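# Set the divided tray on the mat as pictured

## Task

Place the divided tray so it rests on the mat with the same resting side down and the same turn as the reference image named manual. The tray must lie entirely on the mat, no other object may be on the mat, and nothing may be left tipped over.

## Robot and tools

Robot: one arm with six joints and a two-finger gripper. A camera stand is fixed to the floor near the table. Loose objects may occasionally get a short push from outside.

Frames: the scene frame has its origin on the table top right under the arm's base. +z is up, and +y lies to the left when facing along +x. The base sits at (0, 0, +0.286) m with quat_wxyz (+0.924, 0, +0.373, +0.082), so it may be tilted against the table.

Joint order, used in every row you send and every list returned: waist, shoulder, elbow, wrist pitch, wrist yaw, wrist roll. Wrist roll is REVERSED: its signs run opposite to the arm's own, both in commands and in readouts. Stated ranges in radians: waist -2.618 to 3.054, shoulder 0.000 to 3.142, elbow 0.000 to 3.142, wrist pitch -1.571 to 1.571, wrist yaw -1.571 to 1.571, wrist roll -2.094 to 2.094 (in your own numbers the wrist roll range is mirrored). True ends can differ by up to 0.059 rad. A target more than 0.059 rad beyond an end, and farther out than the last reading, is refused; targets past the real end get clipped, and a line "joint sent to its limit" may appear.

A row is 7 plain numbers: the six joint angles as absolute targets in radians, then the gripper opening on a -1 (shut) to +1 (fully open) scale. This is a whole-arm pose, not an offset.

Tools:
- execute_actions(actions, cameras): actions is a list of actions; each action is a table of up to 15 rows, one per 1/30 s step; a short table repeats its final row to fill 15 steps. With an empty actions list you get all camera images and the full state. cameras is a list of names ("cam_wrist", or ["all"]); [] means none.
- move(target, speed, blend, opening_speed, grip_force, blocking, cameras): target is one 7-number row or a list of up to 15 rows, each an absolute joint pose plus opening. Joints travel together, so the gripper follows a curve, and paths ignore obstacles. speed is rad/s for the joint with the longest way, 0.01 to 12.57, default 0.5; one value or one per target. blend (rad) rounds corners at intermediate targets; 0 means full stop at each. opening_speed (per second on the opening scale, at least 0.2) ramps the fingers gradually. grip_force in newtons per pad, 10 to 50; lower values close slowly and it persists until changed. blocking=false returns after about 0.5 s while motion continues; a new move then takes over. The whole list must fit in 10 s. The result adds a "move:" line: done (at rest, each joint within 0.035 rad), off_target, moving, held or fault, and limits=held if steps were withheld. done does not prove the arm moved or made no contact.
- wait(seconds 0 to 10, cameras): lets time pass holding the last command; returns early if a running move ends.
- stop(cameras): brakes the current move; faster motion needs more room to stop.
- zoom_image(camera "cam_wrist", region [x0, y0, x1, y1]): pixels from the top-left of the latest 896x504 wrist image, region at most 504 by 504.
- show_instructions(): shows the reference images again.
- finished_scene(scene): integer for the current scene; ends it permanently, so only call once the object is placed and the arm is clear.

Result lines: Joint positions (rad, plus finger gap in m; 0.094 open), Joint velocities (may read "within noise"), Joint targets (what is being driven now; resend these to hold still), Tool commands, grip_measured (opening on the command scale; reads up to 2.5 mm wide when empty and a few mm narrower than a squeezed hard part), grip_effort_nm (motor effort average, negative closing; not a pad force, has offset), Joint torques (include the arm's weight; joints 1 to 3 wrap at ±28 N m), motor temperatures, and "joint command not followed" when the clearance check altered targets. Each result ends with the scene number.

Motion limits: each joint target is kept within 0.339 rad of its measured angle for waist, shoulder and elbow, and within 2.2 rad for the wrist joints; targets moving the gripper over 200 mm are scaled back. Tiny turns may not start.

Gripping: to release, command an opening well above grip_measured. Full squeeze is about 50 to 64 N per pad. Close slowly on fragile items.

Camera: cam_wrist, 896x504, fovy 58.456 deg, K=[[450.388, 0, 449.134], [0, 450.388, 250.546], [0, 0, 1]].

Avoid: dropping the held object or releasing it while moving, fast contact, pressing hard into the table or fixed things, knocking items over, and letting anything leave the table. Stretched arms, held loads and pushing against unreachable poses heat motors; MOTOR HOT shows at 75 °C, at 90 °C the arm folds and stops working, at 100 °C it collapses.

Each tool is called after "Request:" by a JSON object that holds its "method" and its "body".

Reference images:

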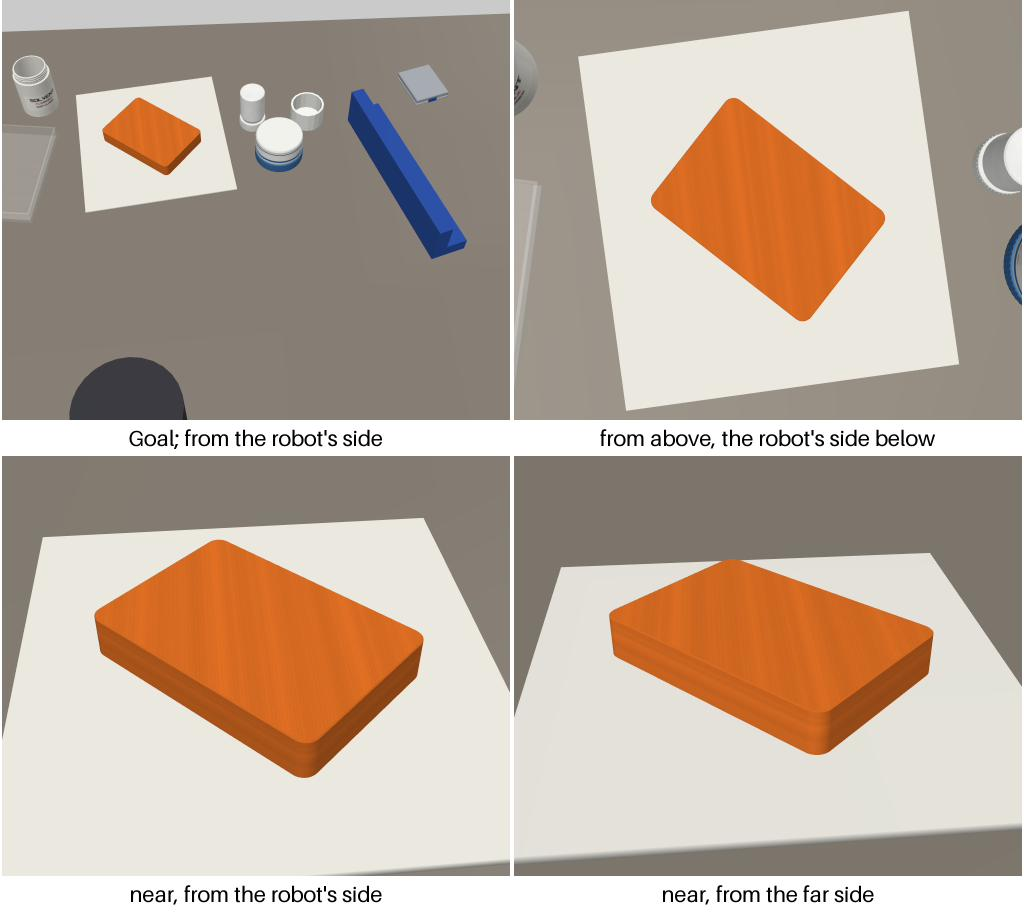

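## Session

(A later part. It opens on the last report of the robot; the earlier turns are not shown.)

Request:
{"method": "move", "body": {"target": [[0.0541, 1.2478, 0.8884, -0.4522, 0.0984, -0.10, -1.0], [0.0348, 1.4382, 0.8717, -0.2437, 0.0853, -0.09, -1.0], [0.016, 1.715, 0.927, -0.0216, 0.0723, -0.076, -1.0]], "speed": [0.7, 0.5, 0.3], "blend": [0.1, 0.05, 0], "cameras": ["cam_wrist"]}}

Scene clock: 2167.43 s.
grip_measured=-0.968 grip_effort_nm=-0.81
Joint positions: [0.022 1.703 0.913 -0.036 0.074 -0.08 0.002]
Joint torques (N m): [0.05 -6.79 3.26 0.14 0 0]
Heat: 26 °C.
Joint targets: [0.016 1.715 0.927 -0.022 0.072 -0.076]
grip_force (N): 40
move: done

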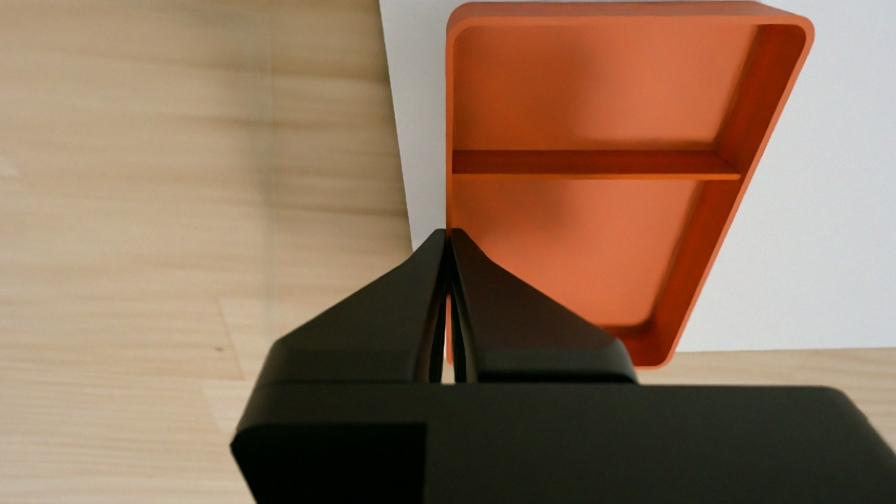

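Request:
{"method": "move", "body": {"target": [0.0147, 1.735, 0.931, -0.006, 0.0714, -0.075, -1.0], "speed": 0.1}}

Request:
{"method": "move", "body": {"target": [0.0139, 1.747, 0.9335, 0.0035, 0.071, -0.075, -1.0], "speed": 0.08}}

Scene clock: 2181.63 s.
grip_measured=-0.968 grip_effort_nm=-0.81
Joint positions: [0.022 1.716 0.913 -0.022 0.074 -0.08 0.002]
Joint torques (N m): [-0.1 -6.23 3.55 0.21 -0.01 0.02]
Heat: 26 °C.
Joint targets: [0.015 1.735 0.931 -0.006 0.072 -0.075]
grip_force (N): 40
move: done

Scene clock: 2182.33 s.
grip_measured=-0.968 grip_effort_nm=-0.81
Joint positions: [0.022 1.721 0.92 -0.017 0.074 -0.08 0.002]
Joint torques (N m): [-0.16 -5.75 3.15 0.23 -0.02 0.03]
Heat: 26 °C.
Joint targets: [0.014 1.747 0.933 0.003 0.071 -0.075]
grip_force (N): 40
move: done

Request:
{"method": "move", "body": {"target": [0.0132, 1.759, 0.9355, 0.013, 0.0705, -0.075, -1.0], "speed": 0.08}}

Request:
{"method": "move", "body": {"target": [0.0124, 1.77, 0.938, 0.022, 0.07, -0.075, -1.0], "speed": 0.08, "cameras": ["cam_wrist"]}}

Scene clock: 2195.43 s.
grip_measured=-0.968 grip_effort_nm=-0.81
Joint positions: [0.022 1.726 0.92 -0.011 0.074 -0.08 0.002]
Joint torques (N m): [-0.18 -5.27 3.3 0.27 -0.03 0.02]
Heat: 26 °C.
Joint targets: [0.013 1.759 0.935 0.013 0.071 -0.075]
grip_force (N): 40
move: done

Scene clock: 2196.13 s.
grip_measured=-0.968 grip_effort_nm=-0.81
Joint positions: [0.022 1.728 0.921 -0.011 0.074 -0.08 0.002]
Joint torques (N m): [-0.24 -4.59 3.44 0.36 -0.03 0.03]
Heat: 26 °C.
Joint targets: [0.012 1.770 0.938 0.022 0.070 -0.075]
grip_force (N): 40
move: off_target; the shoulder is farthest, 0.042 rad from its target

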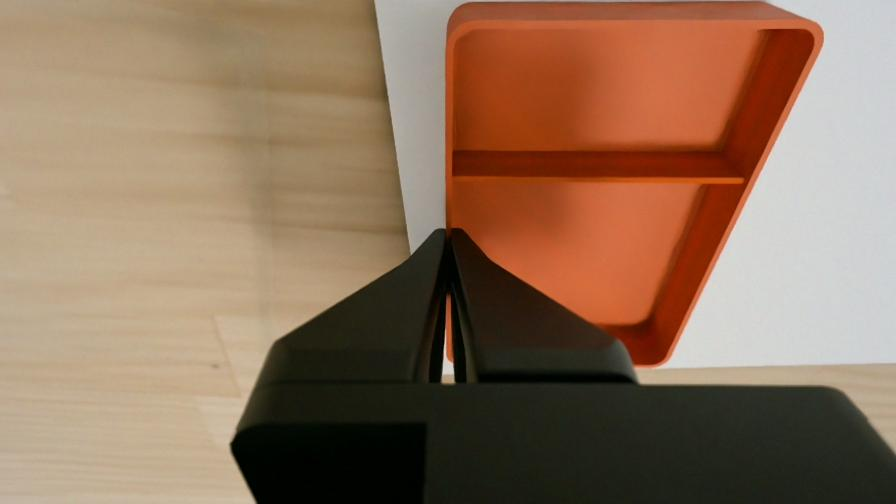

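Request:
{"method": "move", "body": {"target": [[0.0145, 1.742, 0.934, 0.003, 0.0712, -0.075, -1.0], [0.0145, 1.742, 0.934, 0.003, 0.0712, -0.075, -0.45], [0.0348, 1.4382, 0.8717, -0.2437, 0.0853, -0.09, -0.45]], "speed": [0.2, 0.2, 0.4], "cameras": ["cam_wrist"]}}

Scene clock: 2430.83 s.
grip_measured=-0.453 grip_effort_nm=0.19
Joint positions: [0.028 1.457 0.884 -0.232 0.075 -0.082 0.026]
Joint torques (N m): [1.11 -8.72 2.35 -0.03 0.13 -0.13]
Heat: 25 °C.
Joint targets: [0.035 1.438 0.872 -0.244 0.085 -0.090]
grip_force (N): 40
move: done

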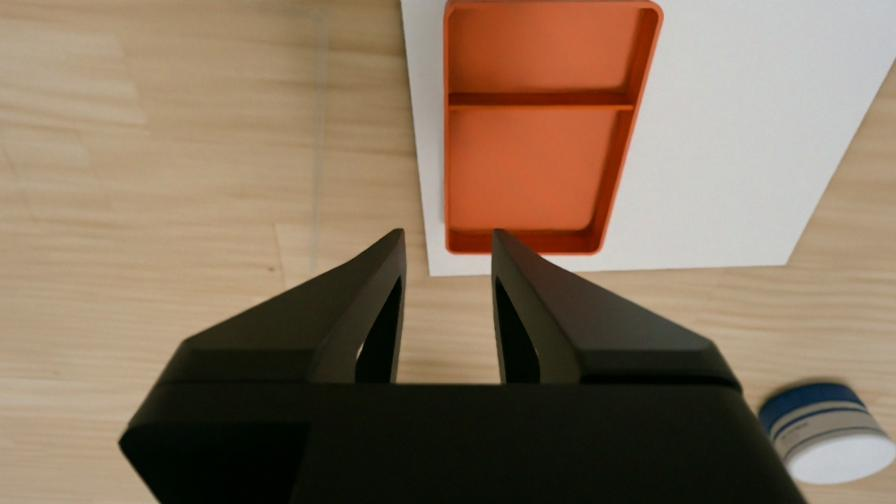

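Request:
{"method": "move", "body": {"target": [-0.092, 1.88, 1.605, -0.875, 0.0, 0.008, 1.0], "speed": 0.6, "cameras": ["cam_wrist"]}}

Scene clock: 2484.20 s.
grip_measured=+0.997 grip_effort_nm=0.19
Joint positions: [-0.087 1.862 1.584 -0.864 0.01 0 0.094]
Joint torques (N m): [-0.47 -8.72 5.96 -0.63 -0.08 0.07]
Heat: 26 °C.
Joint targets: [-0.092 1.880 1.605 -0.875 0.000 0.008]
grip_force (N): 40
move: done

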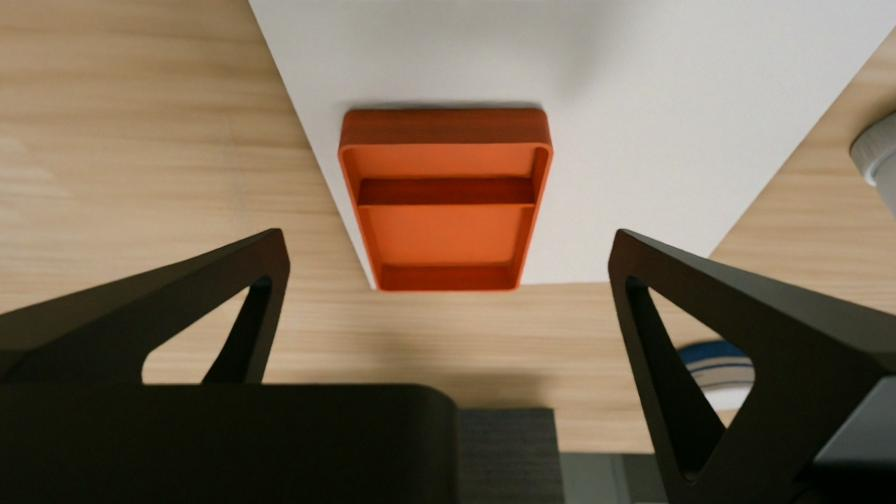

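Request:
{"method": "move", "body": {"target": [-0.092, 1.972, 1.566, -0.743, -0.008, 0.008, 1.0], "speed": 0.25, "cameras": ["cam_wrist"]}}

Scene clock: 2512.90 s.
grip_measured=+0.997 grip_effort_nm=0.19
Joint positions: [-0.087 1.957 1.575 -0.758 0.003 0 0.094]
Joint torques (N m): [-0.42 -8.91 2.91 -0.43 -0.09 0.06]
Heat: 26 °C.
Joint targets: [-0.092 1.972 1.566 -0.743 -0.008 0.008]
grip_force (N): 40
move: done

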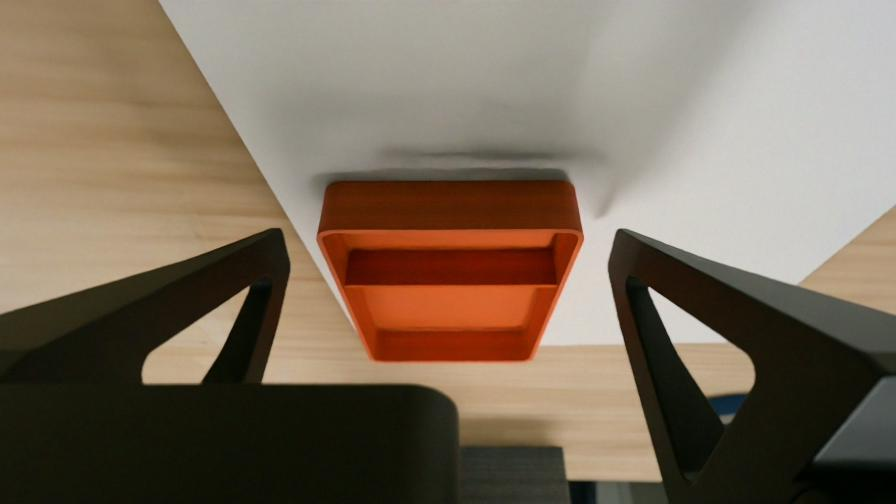

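Request:
{"method": "move", "body": {"target": [-0.092, 1.972, 1.51, -0.695, -0.008, 0.008, 1.0], "speed": 0.2, "cameras": ["cam_wrist"]}}

Scene clock: 2534.20 s.
grip_measured=+0.997 grip_effort_nm=0.19
Joint positions: [-0.087 1.957 1.52 -0.71 0.002 0 0.094]
Joint torques (N m): [-0.49 -8.69 2.61 -0.38 -0.1 0.07]
Heat: 26 °C.
Joint targets: [-0.092 1.972 1.510 -0.695 -0.008 0.008]
grip_force (N): 40
move: done

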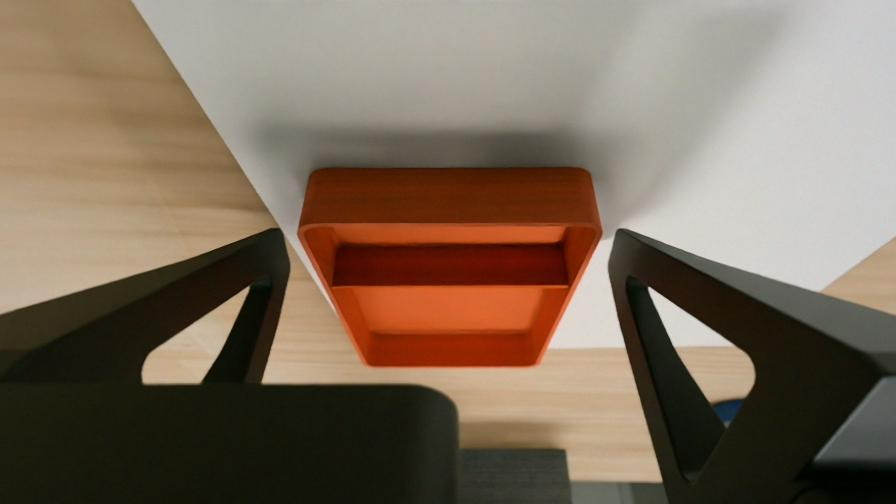

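Request:
{"method": "move", "body": {"target": [-0.092, 1.972, 1.51, -0.695, -0.008, 0.008, 0.45], "speed": 0.2, "grip_force": 10, "cameras": ["cam_wrist"]}}

Scene clock: 2618.67 s.
grip_measured=+0.543 grip_effort_nm=-0.12
Joint positions: [-0.087 1.957 1.52 -0.71 0.002 0 0.072]
Joint velocities: [-0.002 0.002 -0.007 0.007 0.066 0.007 -0.005]
Joint torques (N m): [-0.4 -8.69 2.58 -0.43 -0.1 0.07]
Heat: 26 °C.
Joint targets: [-0.092 1.972 1.510 -0.695 -0.008 0.008]
grip_force (N): 10
move: moving (no rest 5 s after the path's end)

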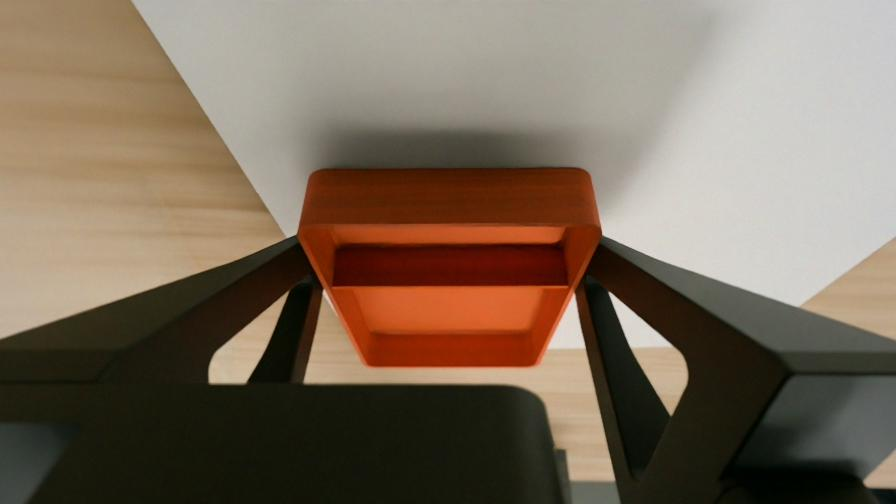

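Request:
{"method": "move", "body": {"target": [-0.092, 1.787, 1.452, -0.817, -0.008, 0.008, 0.45], "speed": 0.3, "cameras": ["cam_wrist"]}}

Scene clock: 2637.00 s.
grip_measured=+0.527 grip_effort_nm=-0.25
Joint positions: [-0.087 1.81 1.463 -0.803 0.002 0 0.072]
Joint torques (N m): [-0.42 -11.43 2.92 -0.71 -0.08 0.06]
Heat: 26 °C.
Joint targets: [-0.092 1.787 1.452 -0.817 -0.008 0.008]
grip_force (N): 10
move: done

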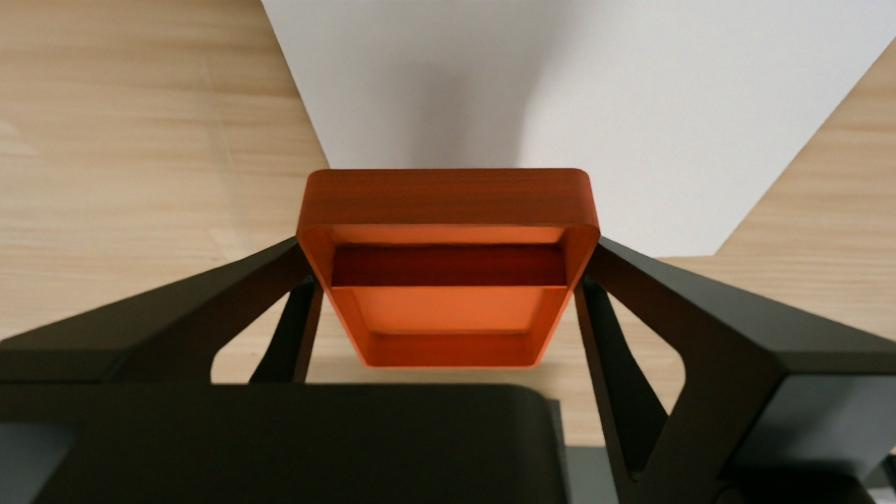

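Request:
{"method": "move", "body": {"target": [[-0.092, 1.31, 0.866, -0.047, -0.008, 0.008, 0.45], [-0.092, 1.623, 0.501, 1.276, -0.008, 0.008, 0.45]], "speed": 0.7, "blend": [0.15, 0], "cameras": ["cam_wrist"]}}

Scene clock: 2676.23 s.
grip_measured=+0.526 grip_effort_nm=-0.26
Joint positions: [-0.087 1.61 0.508 1.26 0.002 0 0.072]
Joint torques (N m): [-0.42 -5.83 1.06 1.62 -0.09 0.06]
Heat: 29 °C.
Joint targets: [-0.092 1.623 0.501 1.276 -0.008 0.008]
grip_force (N): 10
move: done

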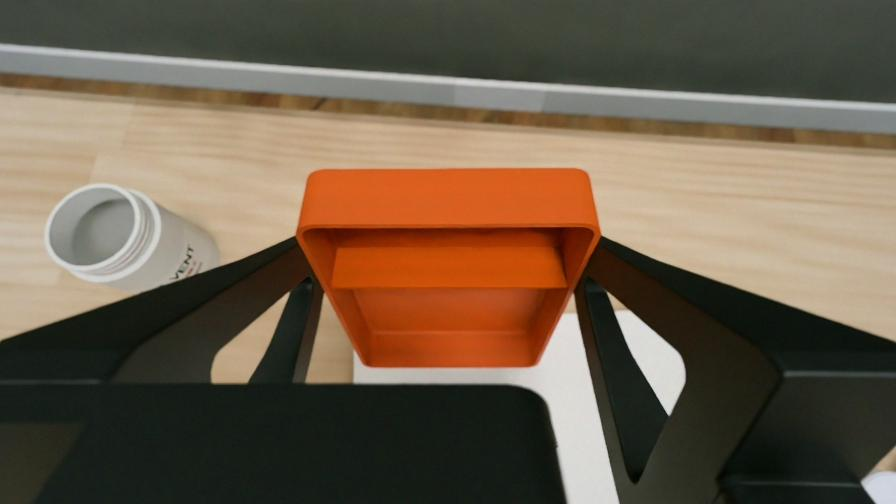

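Request:
{"method": "move", "body": {"target": [-0.092, 1.862, 0.648, 1.379, -0.008, 0.008, 0.45], "speed": 0.3, "cameras": ["cam_wrist"]}}

Scene clock: 2757.50 s.
grip_measured=+0.526 grip_effort_nm=-0.25
Joint positions: [-0.087 1.848 0.639 1.363 0.002 0 0.072]
Joint torques (N m): [-0.44 -6.41 1.72 1.57 -0.1 0.06]
Motor temperatures (°C): [25 26 24 29 19 21 22]
Heat: 29 °C.
Joint targets: [-0.092 1.862 0.648 1.379 -0.008 0.008]
grip_force (N): 10
move: done

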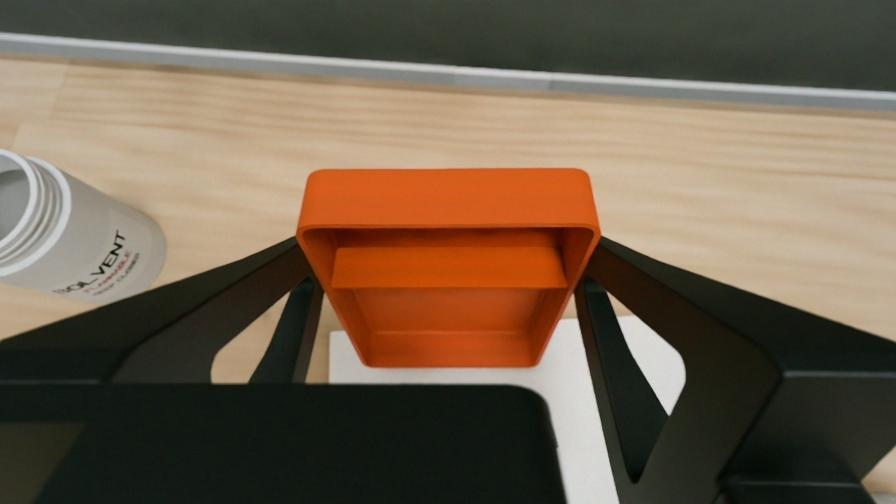

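Request:
{"method": "move", "body": {"target": [-0.092, 1.894, 0.663, 1.396, -0.008, 0.008, 0.45], "speed": 0.15}}

Request:
{"method": "move", "body": {"target": [-0.092, 1.907, 0.669, 1.404, -0.008, 0.008, 0.45], "speed": 0.1, "cameras": ["cam_wrist"]}}

Scene clock: 2767.97 s.
grip_measured=+0.526 grip_effort_nm=-0.25
Joint positions: [-0.087 1.876 0.656 1.387 0.002 0.001 0.072]
Joint torques (N m): [-0.46 -6.17 1.57 1.54 -0.11 0.06]
Heat: 29 °C.
Joint targets: [-0.092 1.894 0.663 1.396 -0.008 0.008]
grip_force (N): 10
move: done

Scene clock: 2768.67 s.
grip_measured=+0.526 grip_effort_nm=-0.26
Joint positions: [-0.087 1.888 0.663 1.401 0.002 0.001 0.072]
Joint torques (N m): [-0.46 -6.13 1.36 1.49 -0.1 0.06]
Heat: 29 °C.
Joint targets: [-0.092 1.907 0.669 1.404 -0.008 0.008]
grip_force (N): 10
move: done

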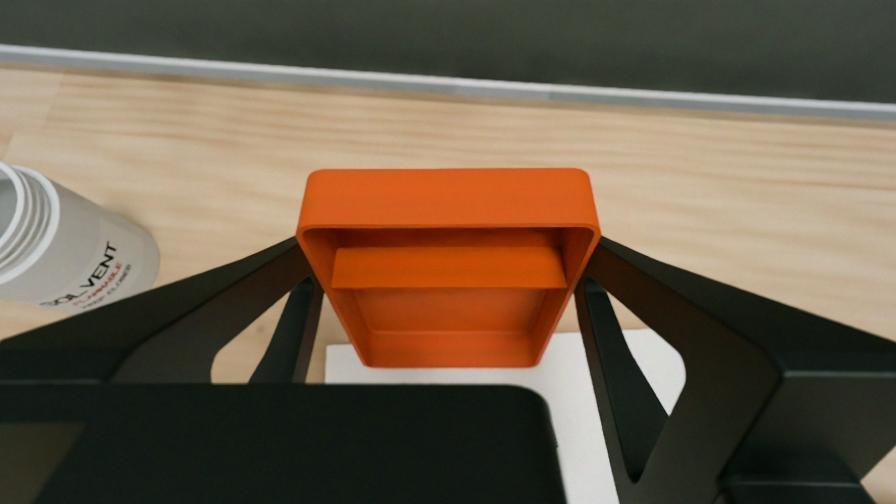

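Request:
{"method": "move", "body": {"target": [-0.092, 1.926, 0.678, 1.414, -0.008, 0.008, 0.45], "speed": 0.1}}

Request:
{"method": "move", "body": {"target": [-0.092, 1.94, 0.685, 1.421, -0.008, 0.008, 0.45], "speed": 0.1, "cameras": ["cam_wrist"]}}

Scene clock: 2786.90 s.
grip_measured=+0.526 grip_effort_nm=-0.25
Joint positions: [-0.087 1.905 0.673 1.422 0.002 0.001 0.072]
Joint torques (N m): [-0.47 -6.06 1.25 1.38 -0.09 0.05]
Heat: 29 °C.
Joint targets: [-0.092 1.926 0.678 1.414 -0.008 0.008]
grip_force (N): 10
move: done

Scene clock: 2787.60 s.
grip_measured=+0.526 grip_effort_nm=-0.26
Joint positions: [-0.087 1.917 0.681 1.436 0.002 0.001 0.072]
Joint torques (N m): [-0.43 -5.98 1.18 1.39 -0.09 0.05]
Heat: 29 °C.
Joint targets: [-0.092 1.940 0.685 1.421 -0.008 0.008]
grip_force (N): 10
move: done

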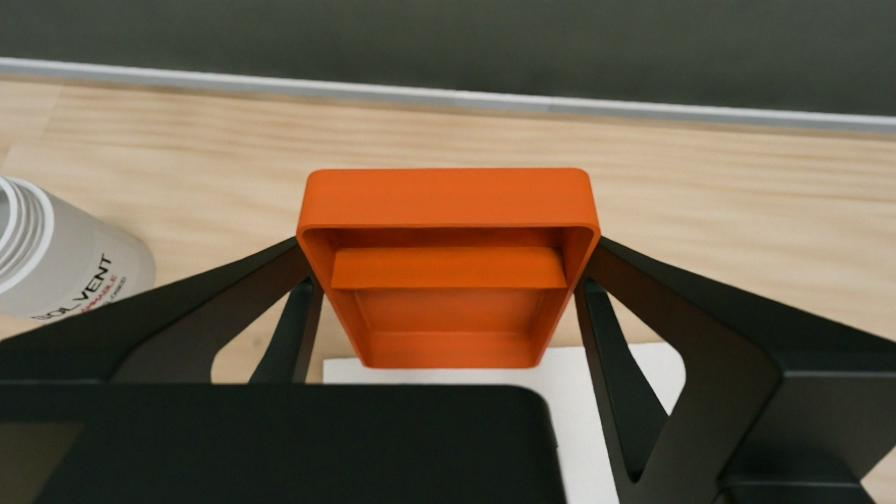

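Request:
{"method": "move", "body": {"target": [-0.092, 1.936, 0.63, 1.46, -0.008, 0.008, 0.45], "speed": 0.1, "cameras": ["cam_wrist"]}}

Scene clock: 2802.60 s.
grip_measured=+0.526 grip_effort_nm=-0.26
Joint positions: [-0.087 1.917 0.641 1.475 0.002 0.001 0.072]
Joint torques (N m): [-0.46 -6.05 -0.32 1.34 -0.09 0.04]
Heat: 29 °C.
Joint targets: [-0.092 1.936 0.630 1.460 -0.008 0.008]
grip_force (N): 10
move: done

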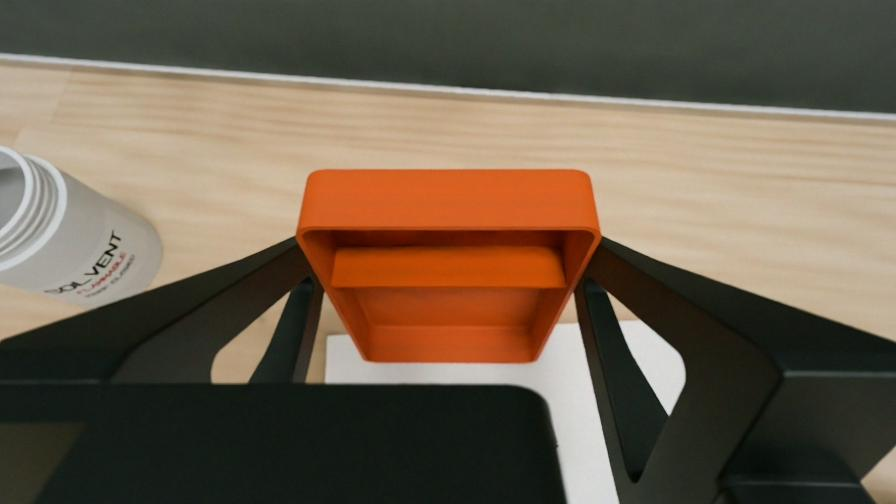

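Request:
{"method": "move", "body": {"target": [-0.092, 1.938, 0.565, 1.49, -0.008, 0.008, 0.45], "speed": 0.12, "cameras": ["cam_wrist"]}}

Scene clock: 2815.07 s.
grip_measured=+0.526 grip_effort_nm=-0.26
Joint positions: [-0.087 1.917 0.576 1.513 0.002 0.002 0.072]
Joint torques (N m): [-0.46 -5.6 -0.77 1.26 -0.09 0.04]
Heat: 29 °C.
Joint targets: [-0.092 1.938 0.565 1.490 -0.008 0.008]
grip_force (N): 10
move: done

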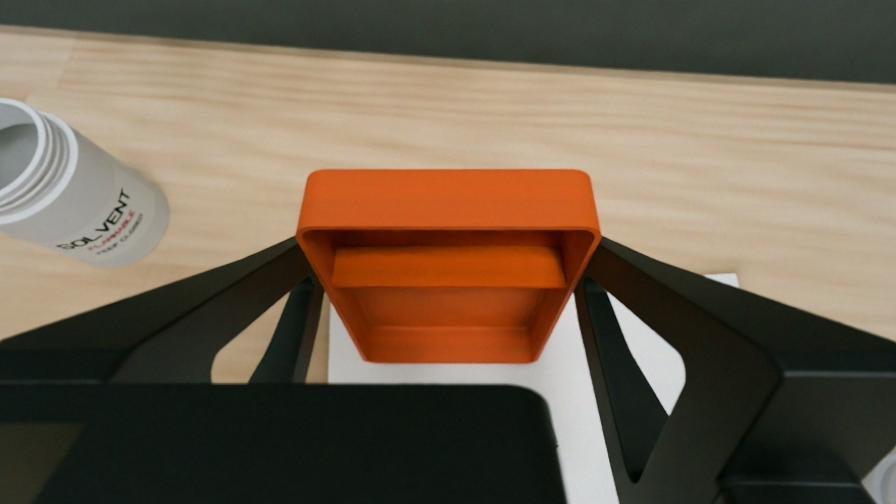

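Request:
{"method": "move", "body": {"target": [-0.092, 1.938, 0.565, 1.49, -0.008, 0.008, 0.533], "speed": 0.12, "cameras": ["cam_wrist"]}}

Scene clock: 2844.43 s.
grip_measured=+0.530 grip_effort_nm=0.17
Joint positions: [-0.087 1.917 0.576 1.513 0.002 0.002 0.072]
Joint torques (N m): [-0.46 -5.59 -0.79 1.26 -0.09 0.04]
Heat: 29 °C.
Joint targets: [-0.092 1.938 0.565 1.490 -0.008 0.008]
grip_force (N): 10
move: done

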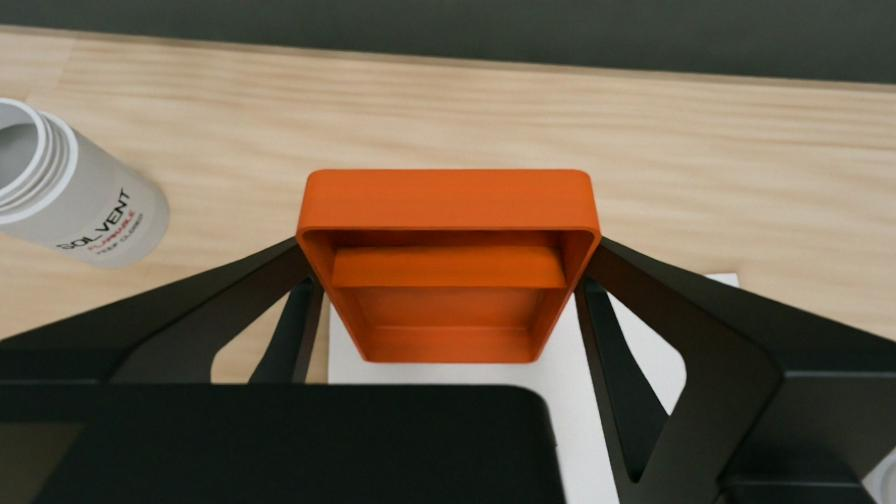

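Request:
{"method": "move", "body": {"target": [-0.092, 1.943, 0.535, 1.512, -0.008, 0.008, 0.533], "speed": 0.1, "cameras": ["cam_wrist"]}}

Scene clock: 2862.77 s.
grip_measured=+0.530 grip_effort_nm=0.17
Joint positions: [-0.087 1.921 0.545 1.529 0.002 0.002 0.072]
Joint torques (N m): [-0.43 -5.39 -0.95 1.31 -0.09 0.04]
Heat: 30 °C.
Joint targets: [-0.092 1.943 0.535 1.512 -0.008 0.008]
grip_force (N): 10
move: done

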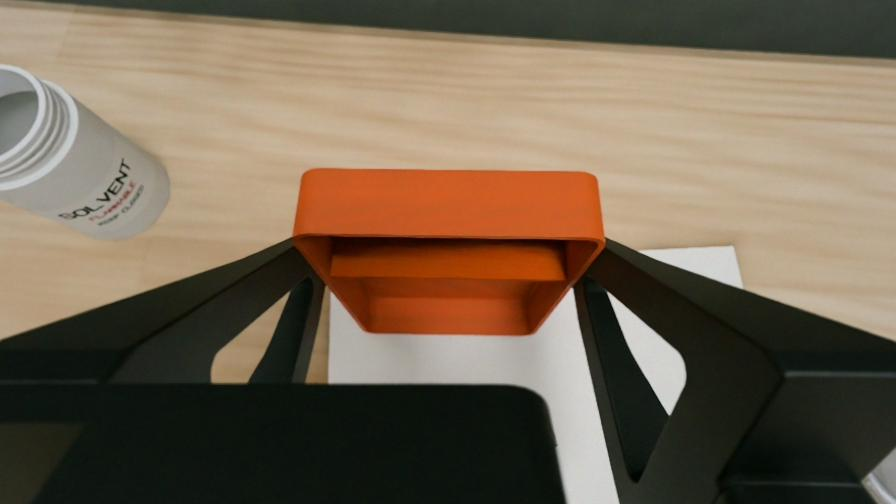

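Request:
{"method": "move", "body": {"target": [-0.092, 1.923, 0.459, 1.52, -0.008, 0.008, 0.533], "speed": 0.12, "cameras": ["cam_wrist"]}}

Scene clock: 2887.67 s.
grip_measured=+0.530 grip_effort_nm=0.17
Joint positions: [-0.087 1.921 0.467 1.532 0.002 0.002 0.072]
Joint torques (N m): [-0.43 -6.42 -1.28 1.26 -0.09 0.04]
Heat: 30 °C.
Joint targets: [-0.092 1.923 0.459 1.520 -0.008 0.008]
grip_force (N): 10
move: done

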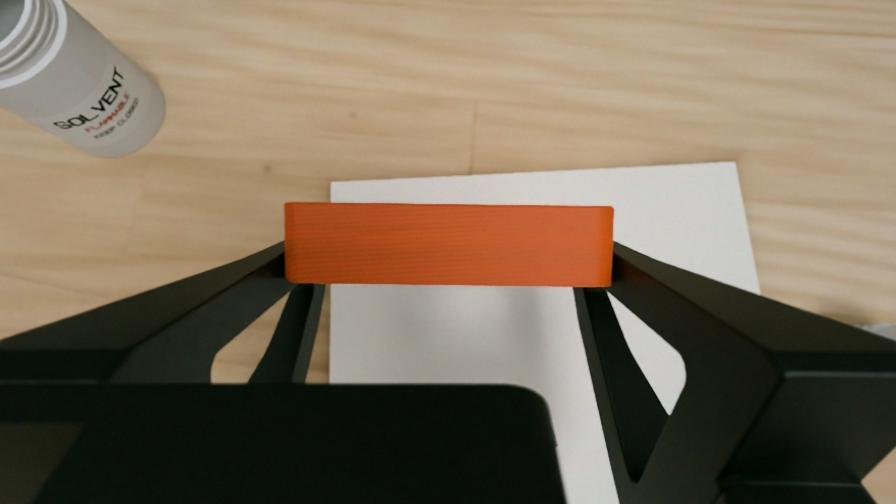

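Request:
{"method": "move", "body": {"target": [-0.092, 1.913, 0.389, 1.478, -0.008, 0.008, 0.533], "speed": 0.12, "cameras": ["cam_wrist"]}}

Scene clock: 2944.93 s.
grip_measured=+0.530 grip_effort_nm=0.17
Joint positions: [-0.087 1.921 0.399 1.491 0.002 0.002 0.072]
Joint torques (N m): [-0.44 -6.8 -1.92 1.16 -0.09 0.04]
Heat: 31 °C.
Joint targets: [-0.092 1.913 0.389 1.478 -0.008 0.008]
grip_force (N): 10
move: done

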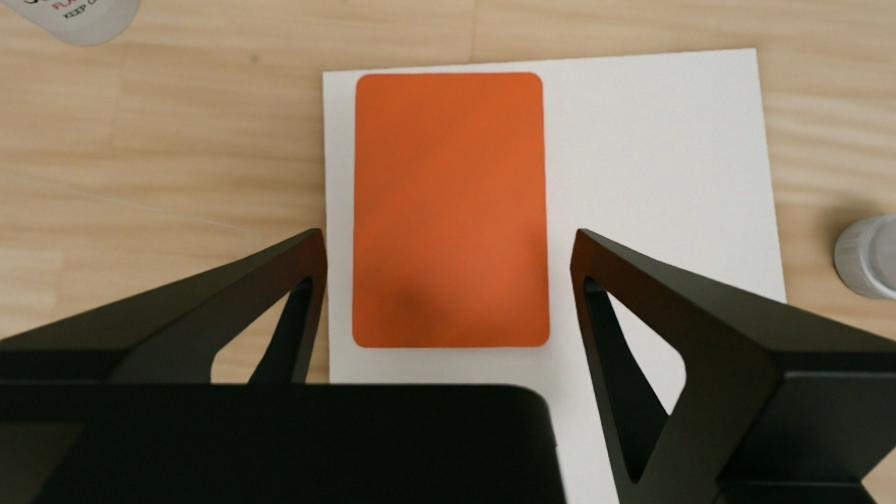

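Request:
{"method": "move", "body": {"target": [[-0.092, 1.70, 0.399, 1.27, -0.004, 0.0, 0.533], [-0.092, 1.55, 0.75, 0.35, -0.004, 0.0, 1.0], [-0.0915, 1.569, 1.0694, -0.3067, 0.0, 0.004, 1.0]], "speed": [0.4, 0.7, 0.5], "blend": [0.05, 0.1, 0], "grip_force": 40, "cameras": ["cam_wrist"]}}

Scene clock: 3021.67 s.
grip_measured=+0.997 grip_effort_nm=0.19
Joint positions: [-0.087 1.571 1.053 -0.296 0.002 0.002 0.094]
Joint torques (N m): [-0.42 -8.35 4.97 -0.04 0 -0.01]
Heat: 30 °C.
Joint targets: [-0.092 1.569 1.069 -0.307 0.000 0.004]
grip_force (N): 40
move: done; blend cut to 0 rad at target 2

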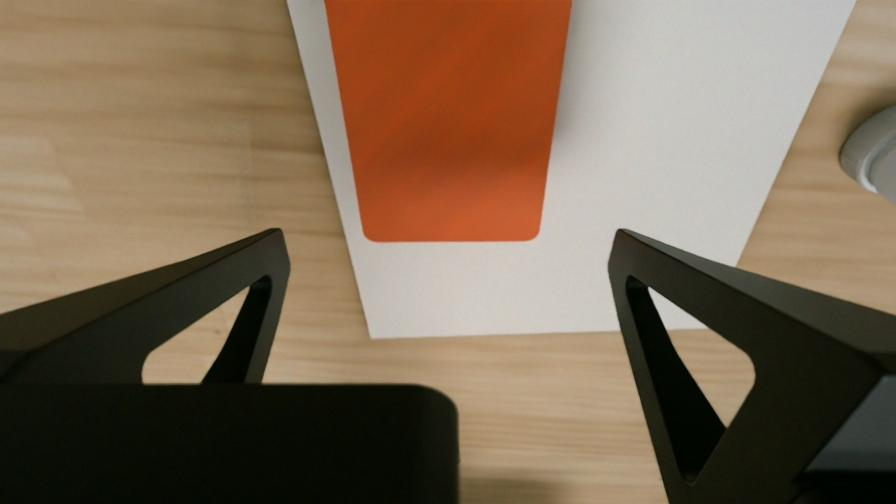

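Request:
{"method": "move", "body": {"target": [[-0.0915, 1.802, 1.163, -0.153, 0.0, 0.004, 1.0], [-0.0915, 1.802, 1.163, -0.153, 0.0, 0.004, 0.3]], "speed": 0.3, "cameras": ["cam_wrist"]}}

Scene clock: 3041.97 s.
grip_measured=+0.510 grip_effort_nm=-0.76
Joint positions: [-0.087 1.788 1.145 -0.166 0.002 0.002 0.071]
Joint torques (N m): [-0.4 -7.77 4.45 0.17 0.01 -0.01]
Heat: 28 °C.
Joint targets: [-0.092 1.802 1.163 -0.153 0.000 0.004]
grip_force (N): 40
move: done

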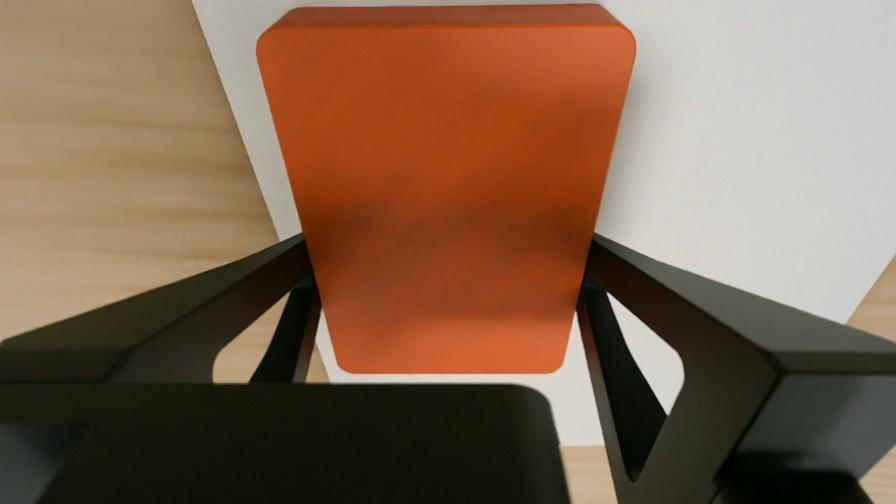

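Request:
{"method": "move", "body": {"target": [[-0.0915, 1.60, 1.075, -0.285, 0.0, 0.004, 0.3], [-0.2545, 1.5537, 0.9255, -0.184, -0.1145, 0.957, 0.3], [-0.242, 1.742, 0.98, -0.038, -0.1032, 0.958, 0.3]], "speed": [0.4, 0.6, 0.3], "blend": [0.05, 0.05, 0], "cameras": ["cam_wrist"]}}

Scene clock: 3086.73 s.
grip_measured=+0.509 grip_effort_nm=-0.81
Joint positions: [-0.245 1.729 0.965 -0.049 -0.095 0.95 0.071]
Joint torques (N m): [-0.59 -6.93 3.52 0.17 -0.06 0.07]
Heat: 26 °C.
Joint targets: [-0.242 1.742 0.980 -0.038 -0.103 0.958]
grip_force (N): 40
move: done

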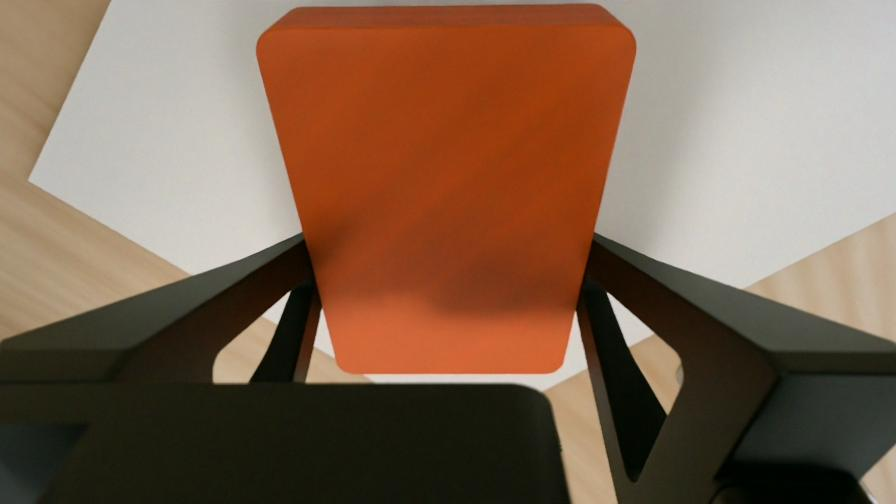

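Request:
{"method": "move", "body": {"target": [-0.256, 1.763, 1.051, -0.103, -0.126, 0.973, 0.3], "speed": 0.2, "cameras": ["cam_wrist"]}}

Scene clock: 3152.97 s.
grip_measured=+0.509 grip_effort_nm=-0.81
Joint positions: [-0.246 1.745 1.038 -0.089 -0.11 0.965 0.071]
Joint torques (N m): [-1.73 -6.99 3.71 -0.03 -0.16 0.06]
Heat: 27 °C.
Joint targets: [-0.256 1.763 1.051 -0.103 -0.126 0.973]
grip_force (N): 40
move: done

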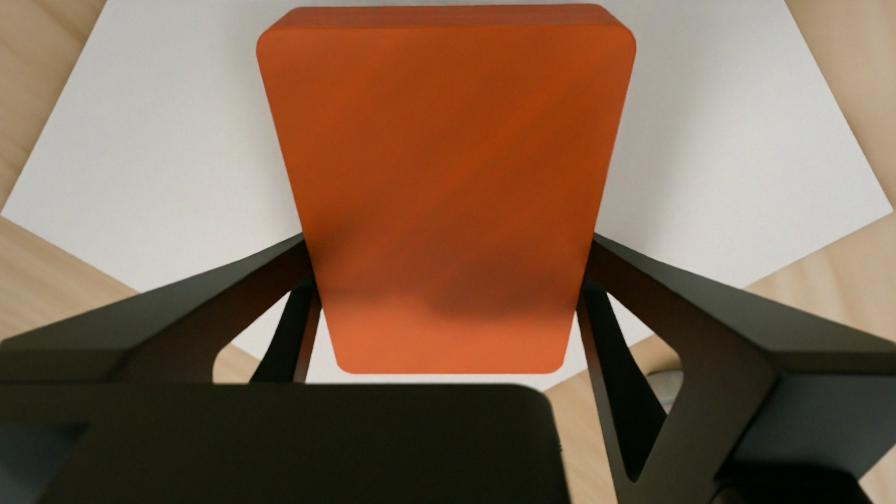

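Request:
{"method": "move", "body": {"target": [-0.253, 1.783, 1.055, -0.105, -0.123, 0.973, 0.3], "speed": 0.1}}

Request:
{"method": "move", "body": {"target": [-0.2525, 1.795, 1.0575, -0.095, -0.122, 0.973, 0.3], "speed": 0.08}}

Scene clock: 3169.57 s.
grip_measured=+0.509 grip_effort_nm=-0.81
Joint positions: [-0.246 1.763 1.041 -0.094 -0.11 0.965 0.071]
Joint torques (N m): [-1.5 -6.82 3.66 -0.08 -0.12 0.06]
Heat: 27 °C.
Joint targets: [-0.253 1.783 1.055 -0.105 -0.123 0.973]
grip_force (N): 40
move: done

Scene clock: 3170.27 s.
grip_measured=+0.509 grip_effort_nm=-0.81
Joint positions: [-0.246 1.769 1.044 -0.094 -0.11 0.965 0.071]
Joint torques (N m): [-1.47 -6.34 3.59 0.03 -0.11 0.06]
Heat: 27 °C.
Joint targets: [-0.252 1.795 1.057 -0.095 -0.122 0.973]
grip_force (N): 40
move: done

Request:
{"method": "move", "body": {"target": [-0.2515, 1.807, 1.06, -0.086, -0.1215, 0.973, 0.3], "speed": 0.08}}

Scene clock: 3179.40 s.
grip_measured=+0.509 grip_effort_nm=-0.81
Joint positions: [-0.246 1.772 1.047 -0.094 -0.11 0.965 0.071]
Joint torques (N m): [-1.32 -5.71 3.55 0.12 -0.11 0.06]
Heat: 27 °C.
Joint targets: [-0.251 1.807 1.060 -0.086 -0.122 0.973]
grip_force (N): 40
move: done

Request:
{"method": "move", "body": {"target": [[-0.2515, 1.789, 1.057, -0.095, -0.1215, 0.973, 0.3], [-0.2515, 1.789, 1.057, -0.095, -0.1215, 0.973, 0.95], [-0.275, 1.50, 0.97, -0.31, -0.135, 0.975, 0.95]], "speed": [0.2, 0.2, 0.4], "cameras": ["cam_wrist"]}}

Scene clock: 3188.50 s.
grip_measured=+0.947 grip_effort_nm=0.19
Joint positions: [-0.266 1.52 0.983 -0.296 -0.119 0.966 0.091]
Joint torques (N m): [-1.62 -9.29 2.39 -0.11 -0.15 0.06]
Heat: 27 °C.
Joint targets: [-0.275 1.500 0.970 -0.310 -0.135 0.975]
grip_force (N): 40
move: done

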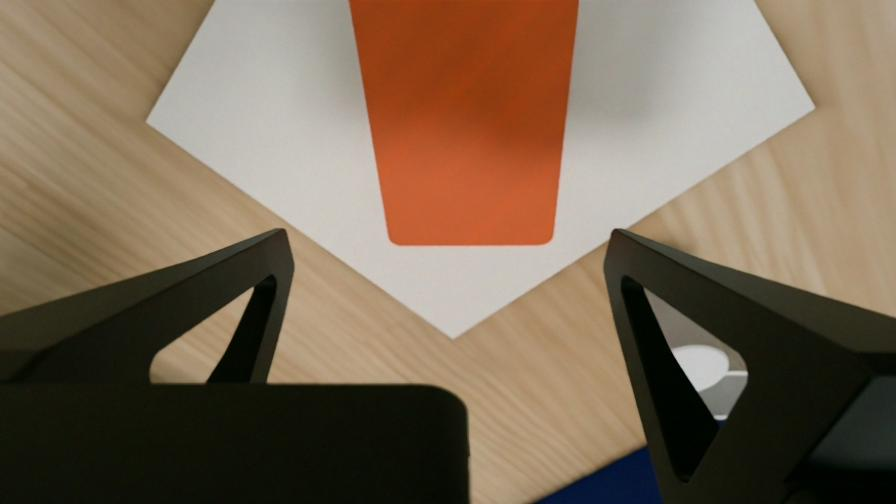

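Request:
{"method": "move", "body": {"target": [-0.15, 1.0, 1.1, -0.55, 0.0, 0.0, 0.95], "speed": 0.8, "cameras": ["cam_wrist"]}}

Scene clock: 3199.30 s.
grip_measured=+0.947 grip_effort_nm=0.18
Joint positions: [-0.156 1.017 1.077 -0.538 -0.011 0.009 0.091]
Joint torques (N m): [0.38 -8.05 8.5 0.48 0.15 -0.12]
Motor temperatures (°C): [24 27 25 24 19 21 23]
Heat: 27 °C.
Joint targets: [-0.150 1.000 1.100 -0.550 0.000 0.000]
grip_force (N): 40
move: done

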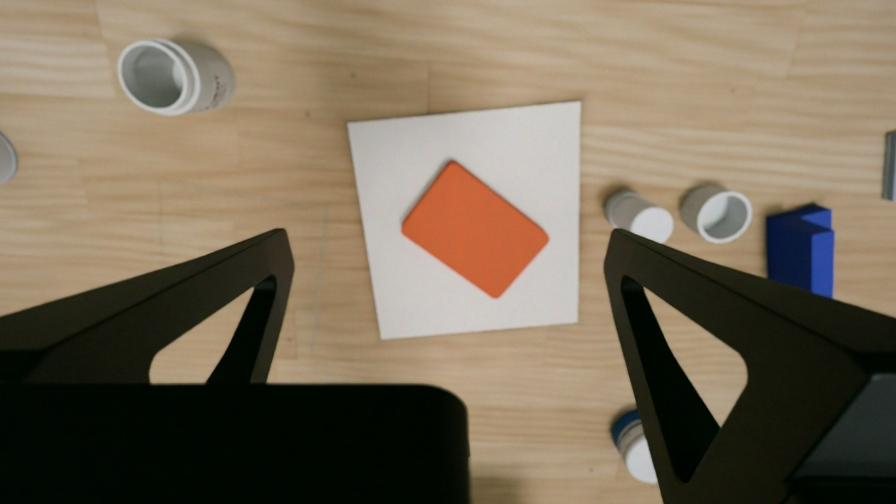

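Request:
{"method": "finished_scene", "body": {"scene": 1}}

The scene is finished: the task was done.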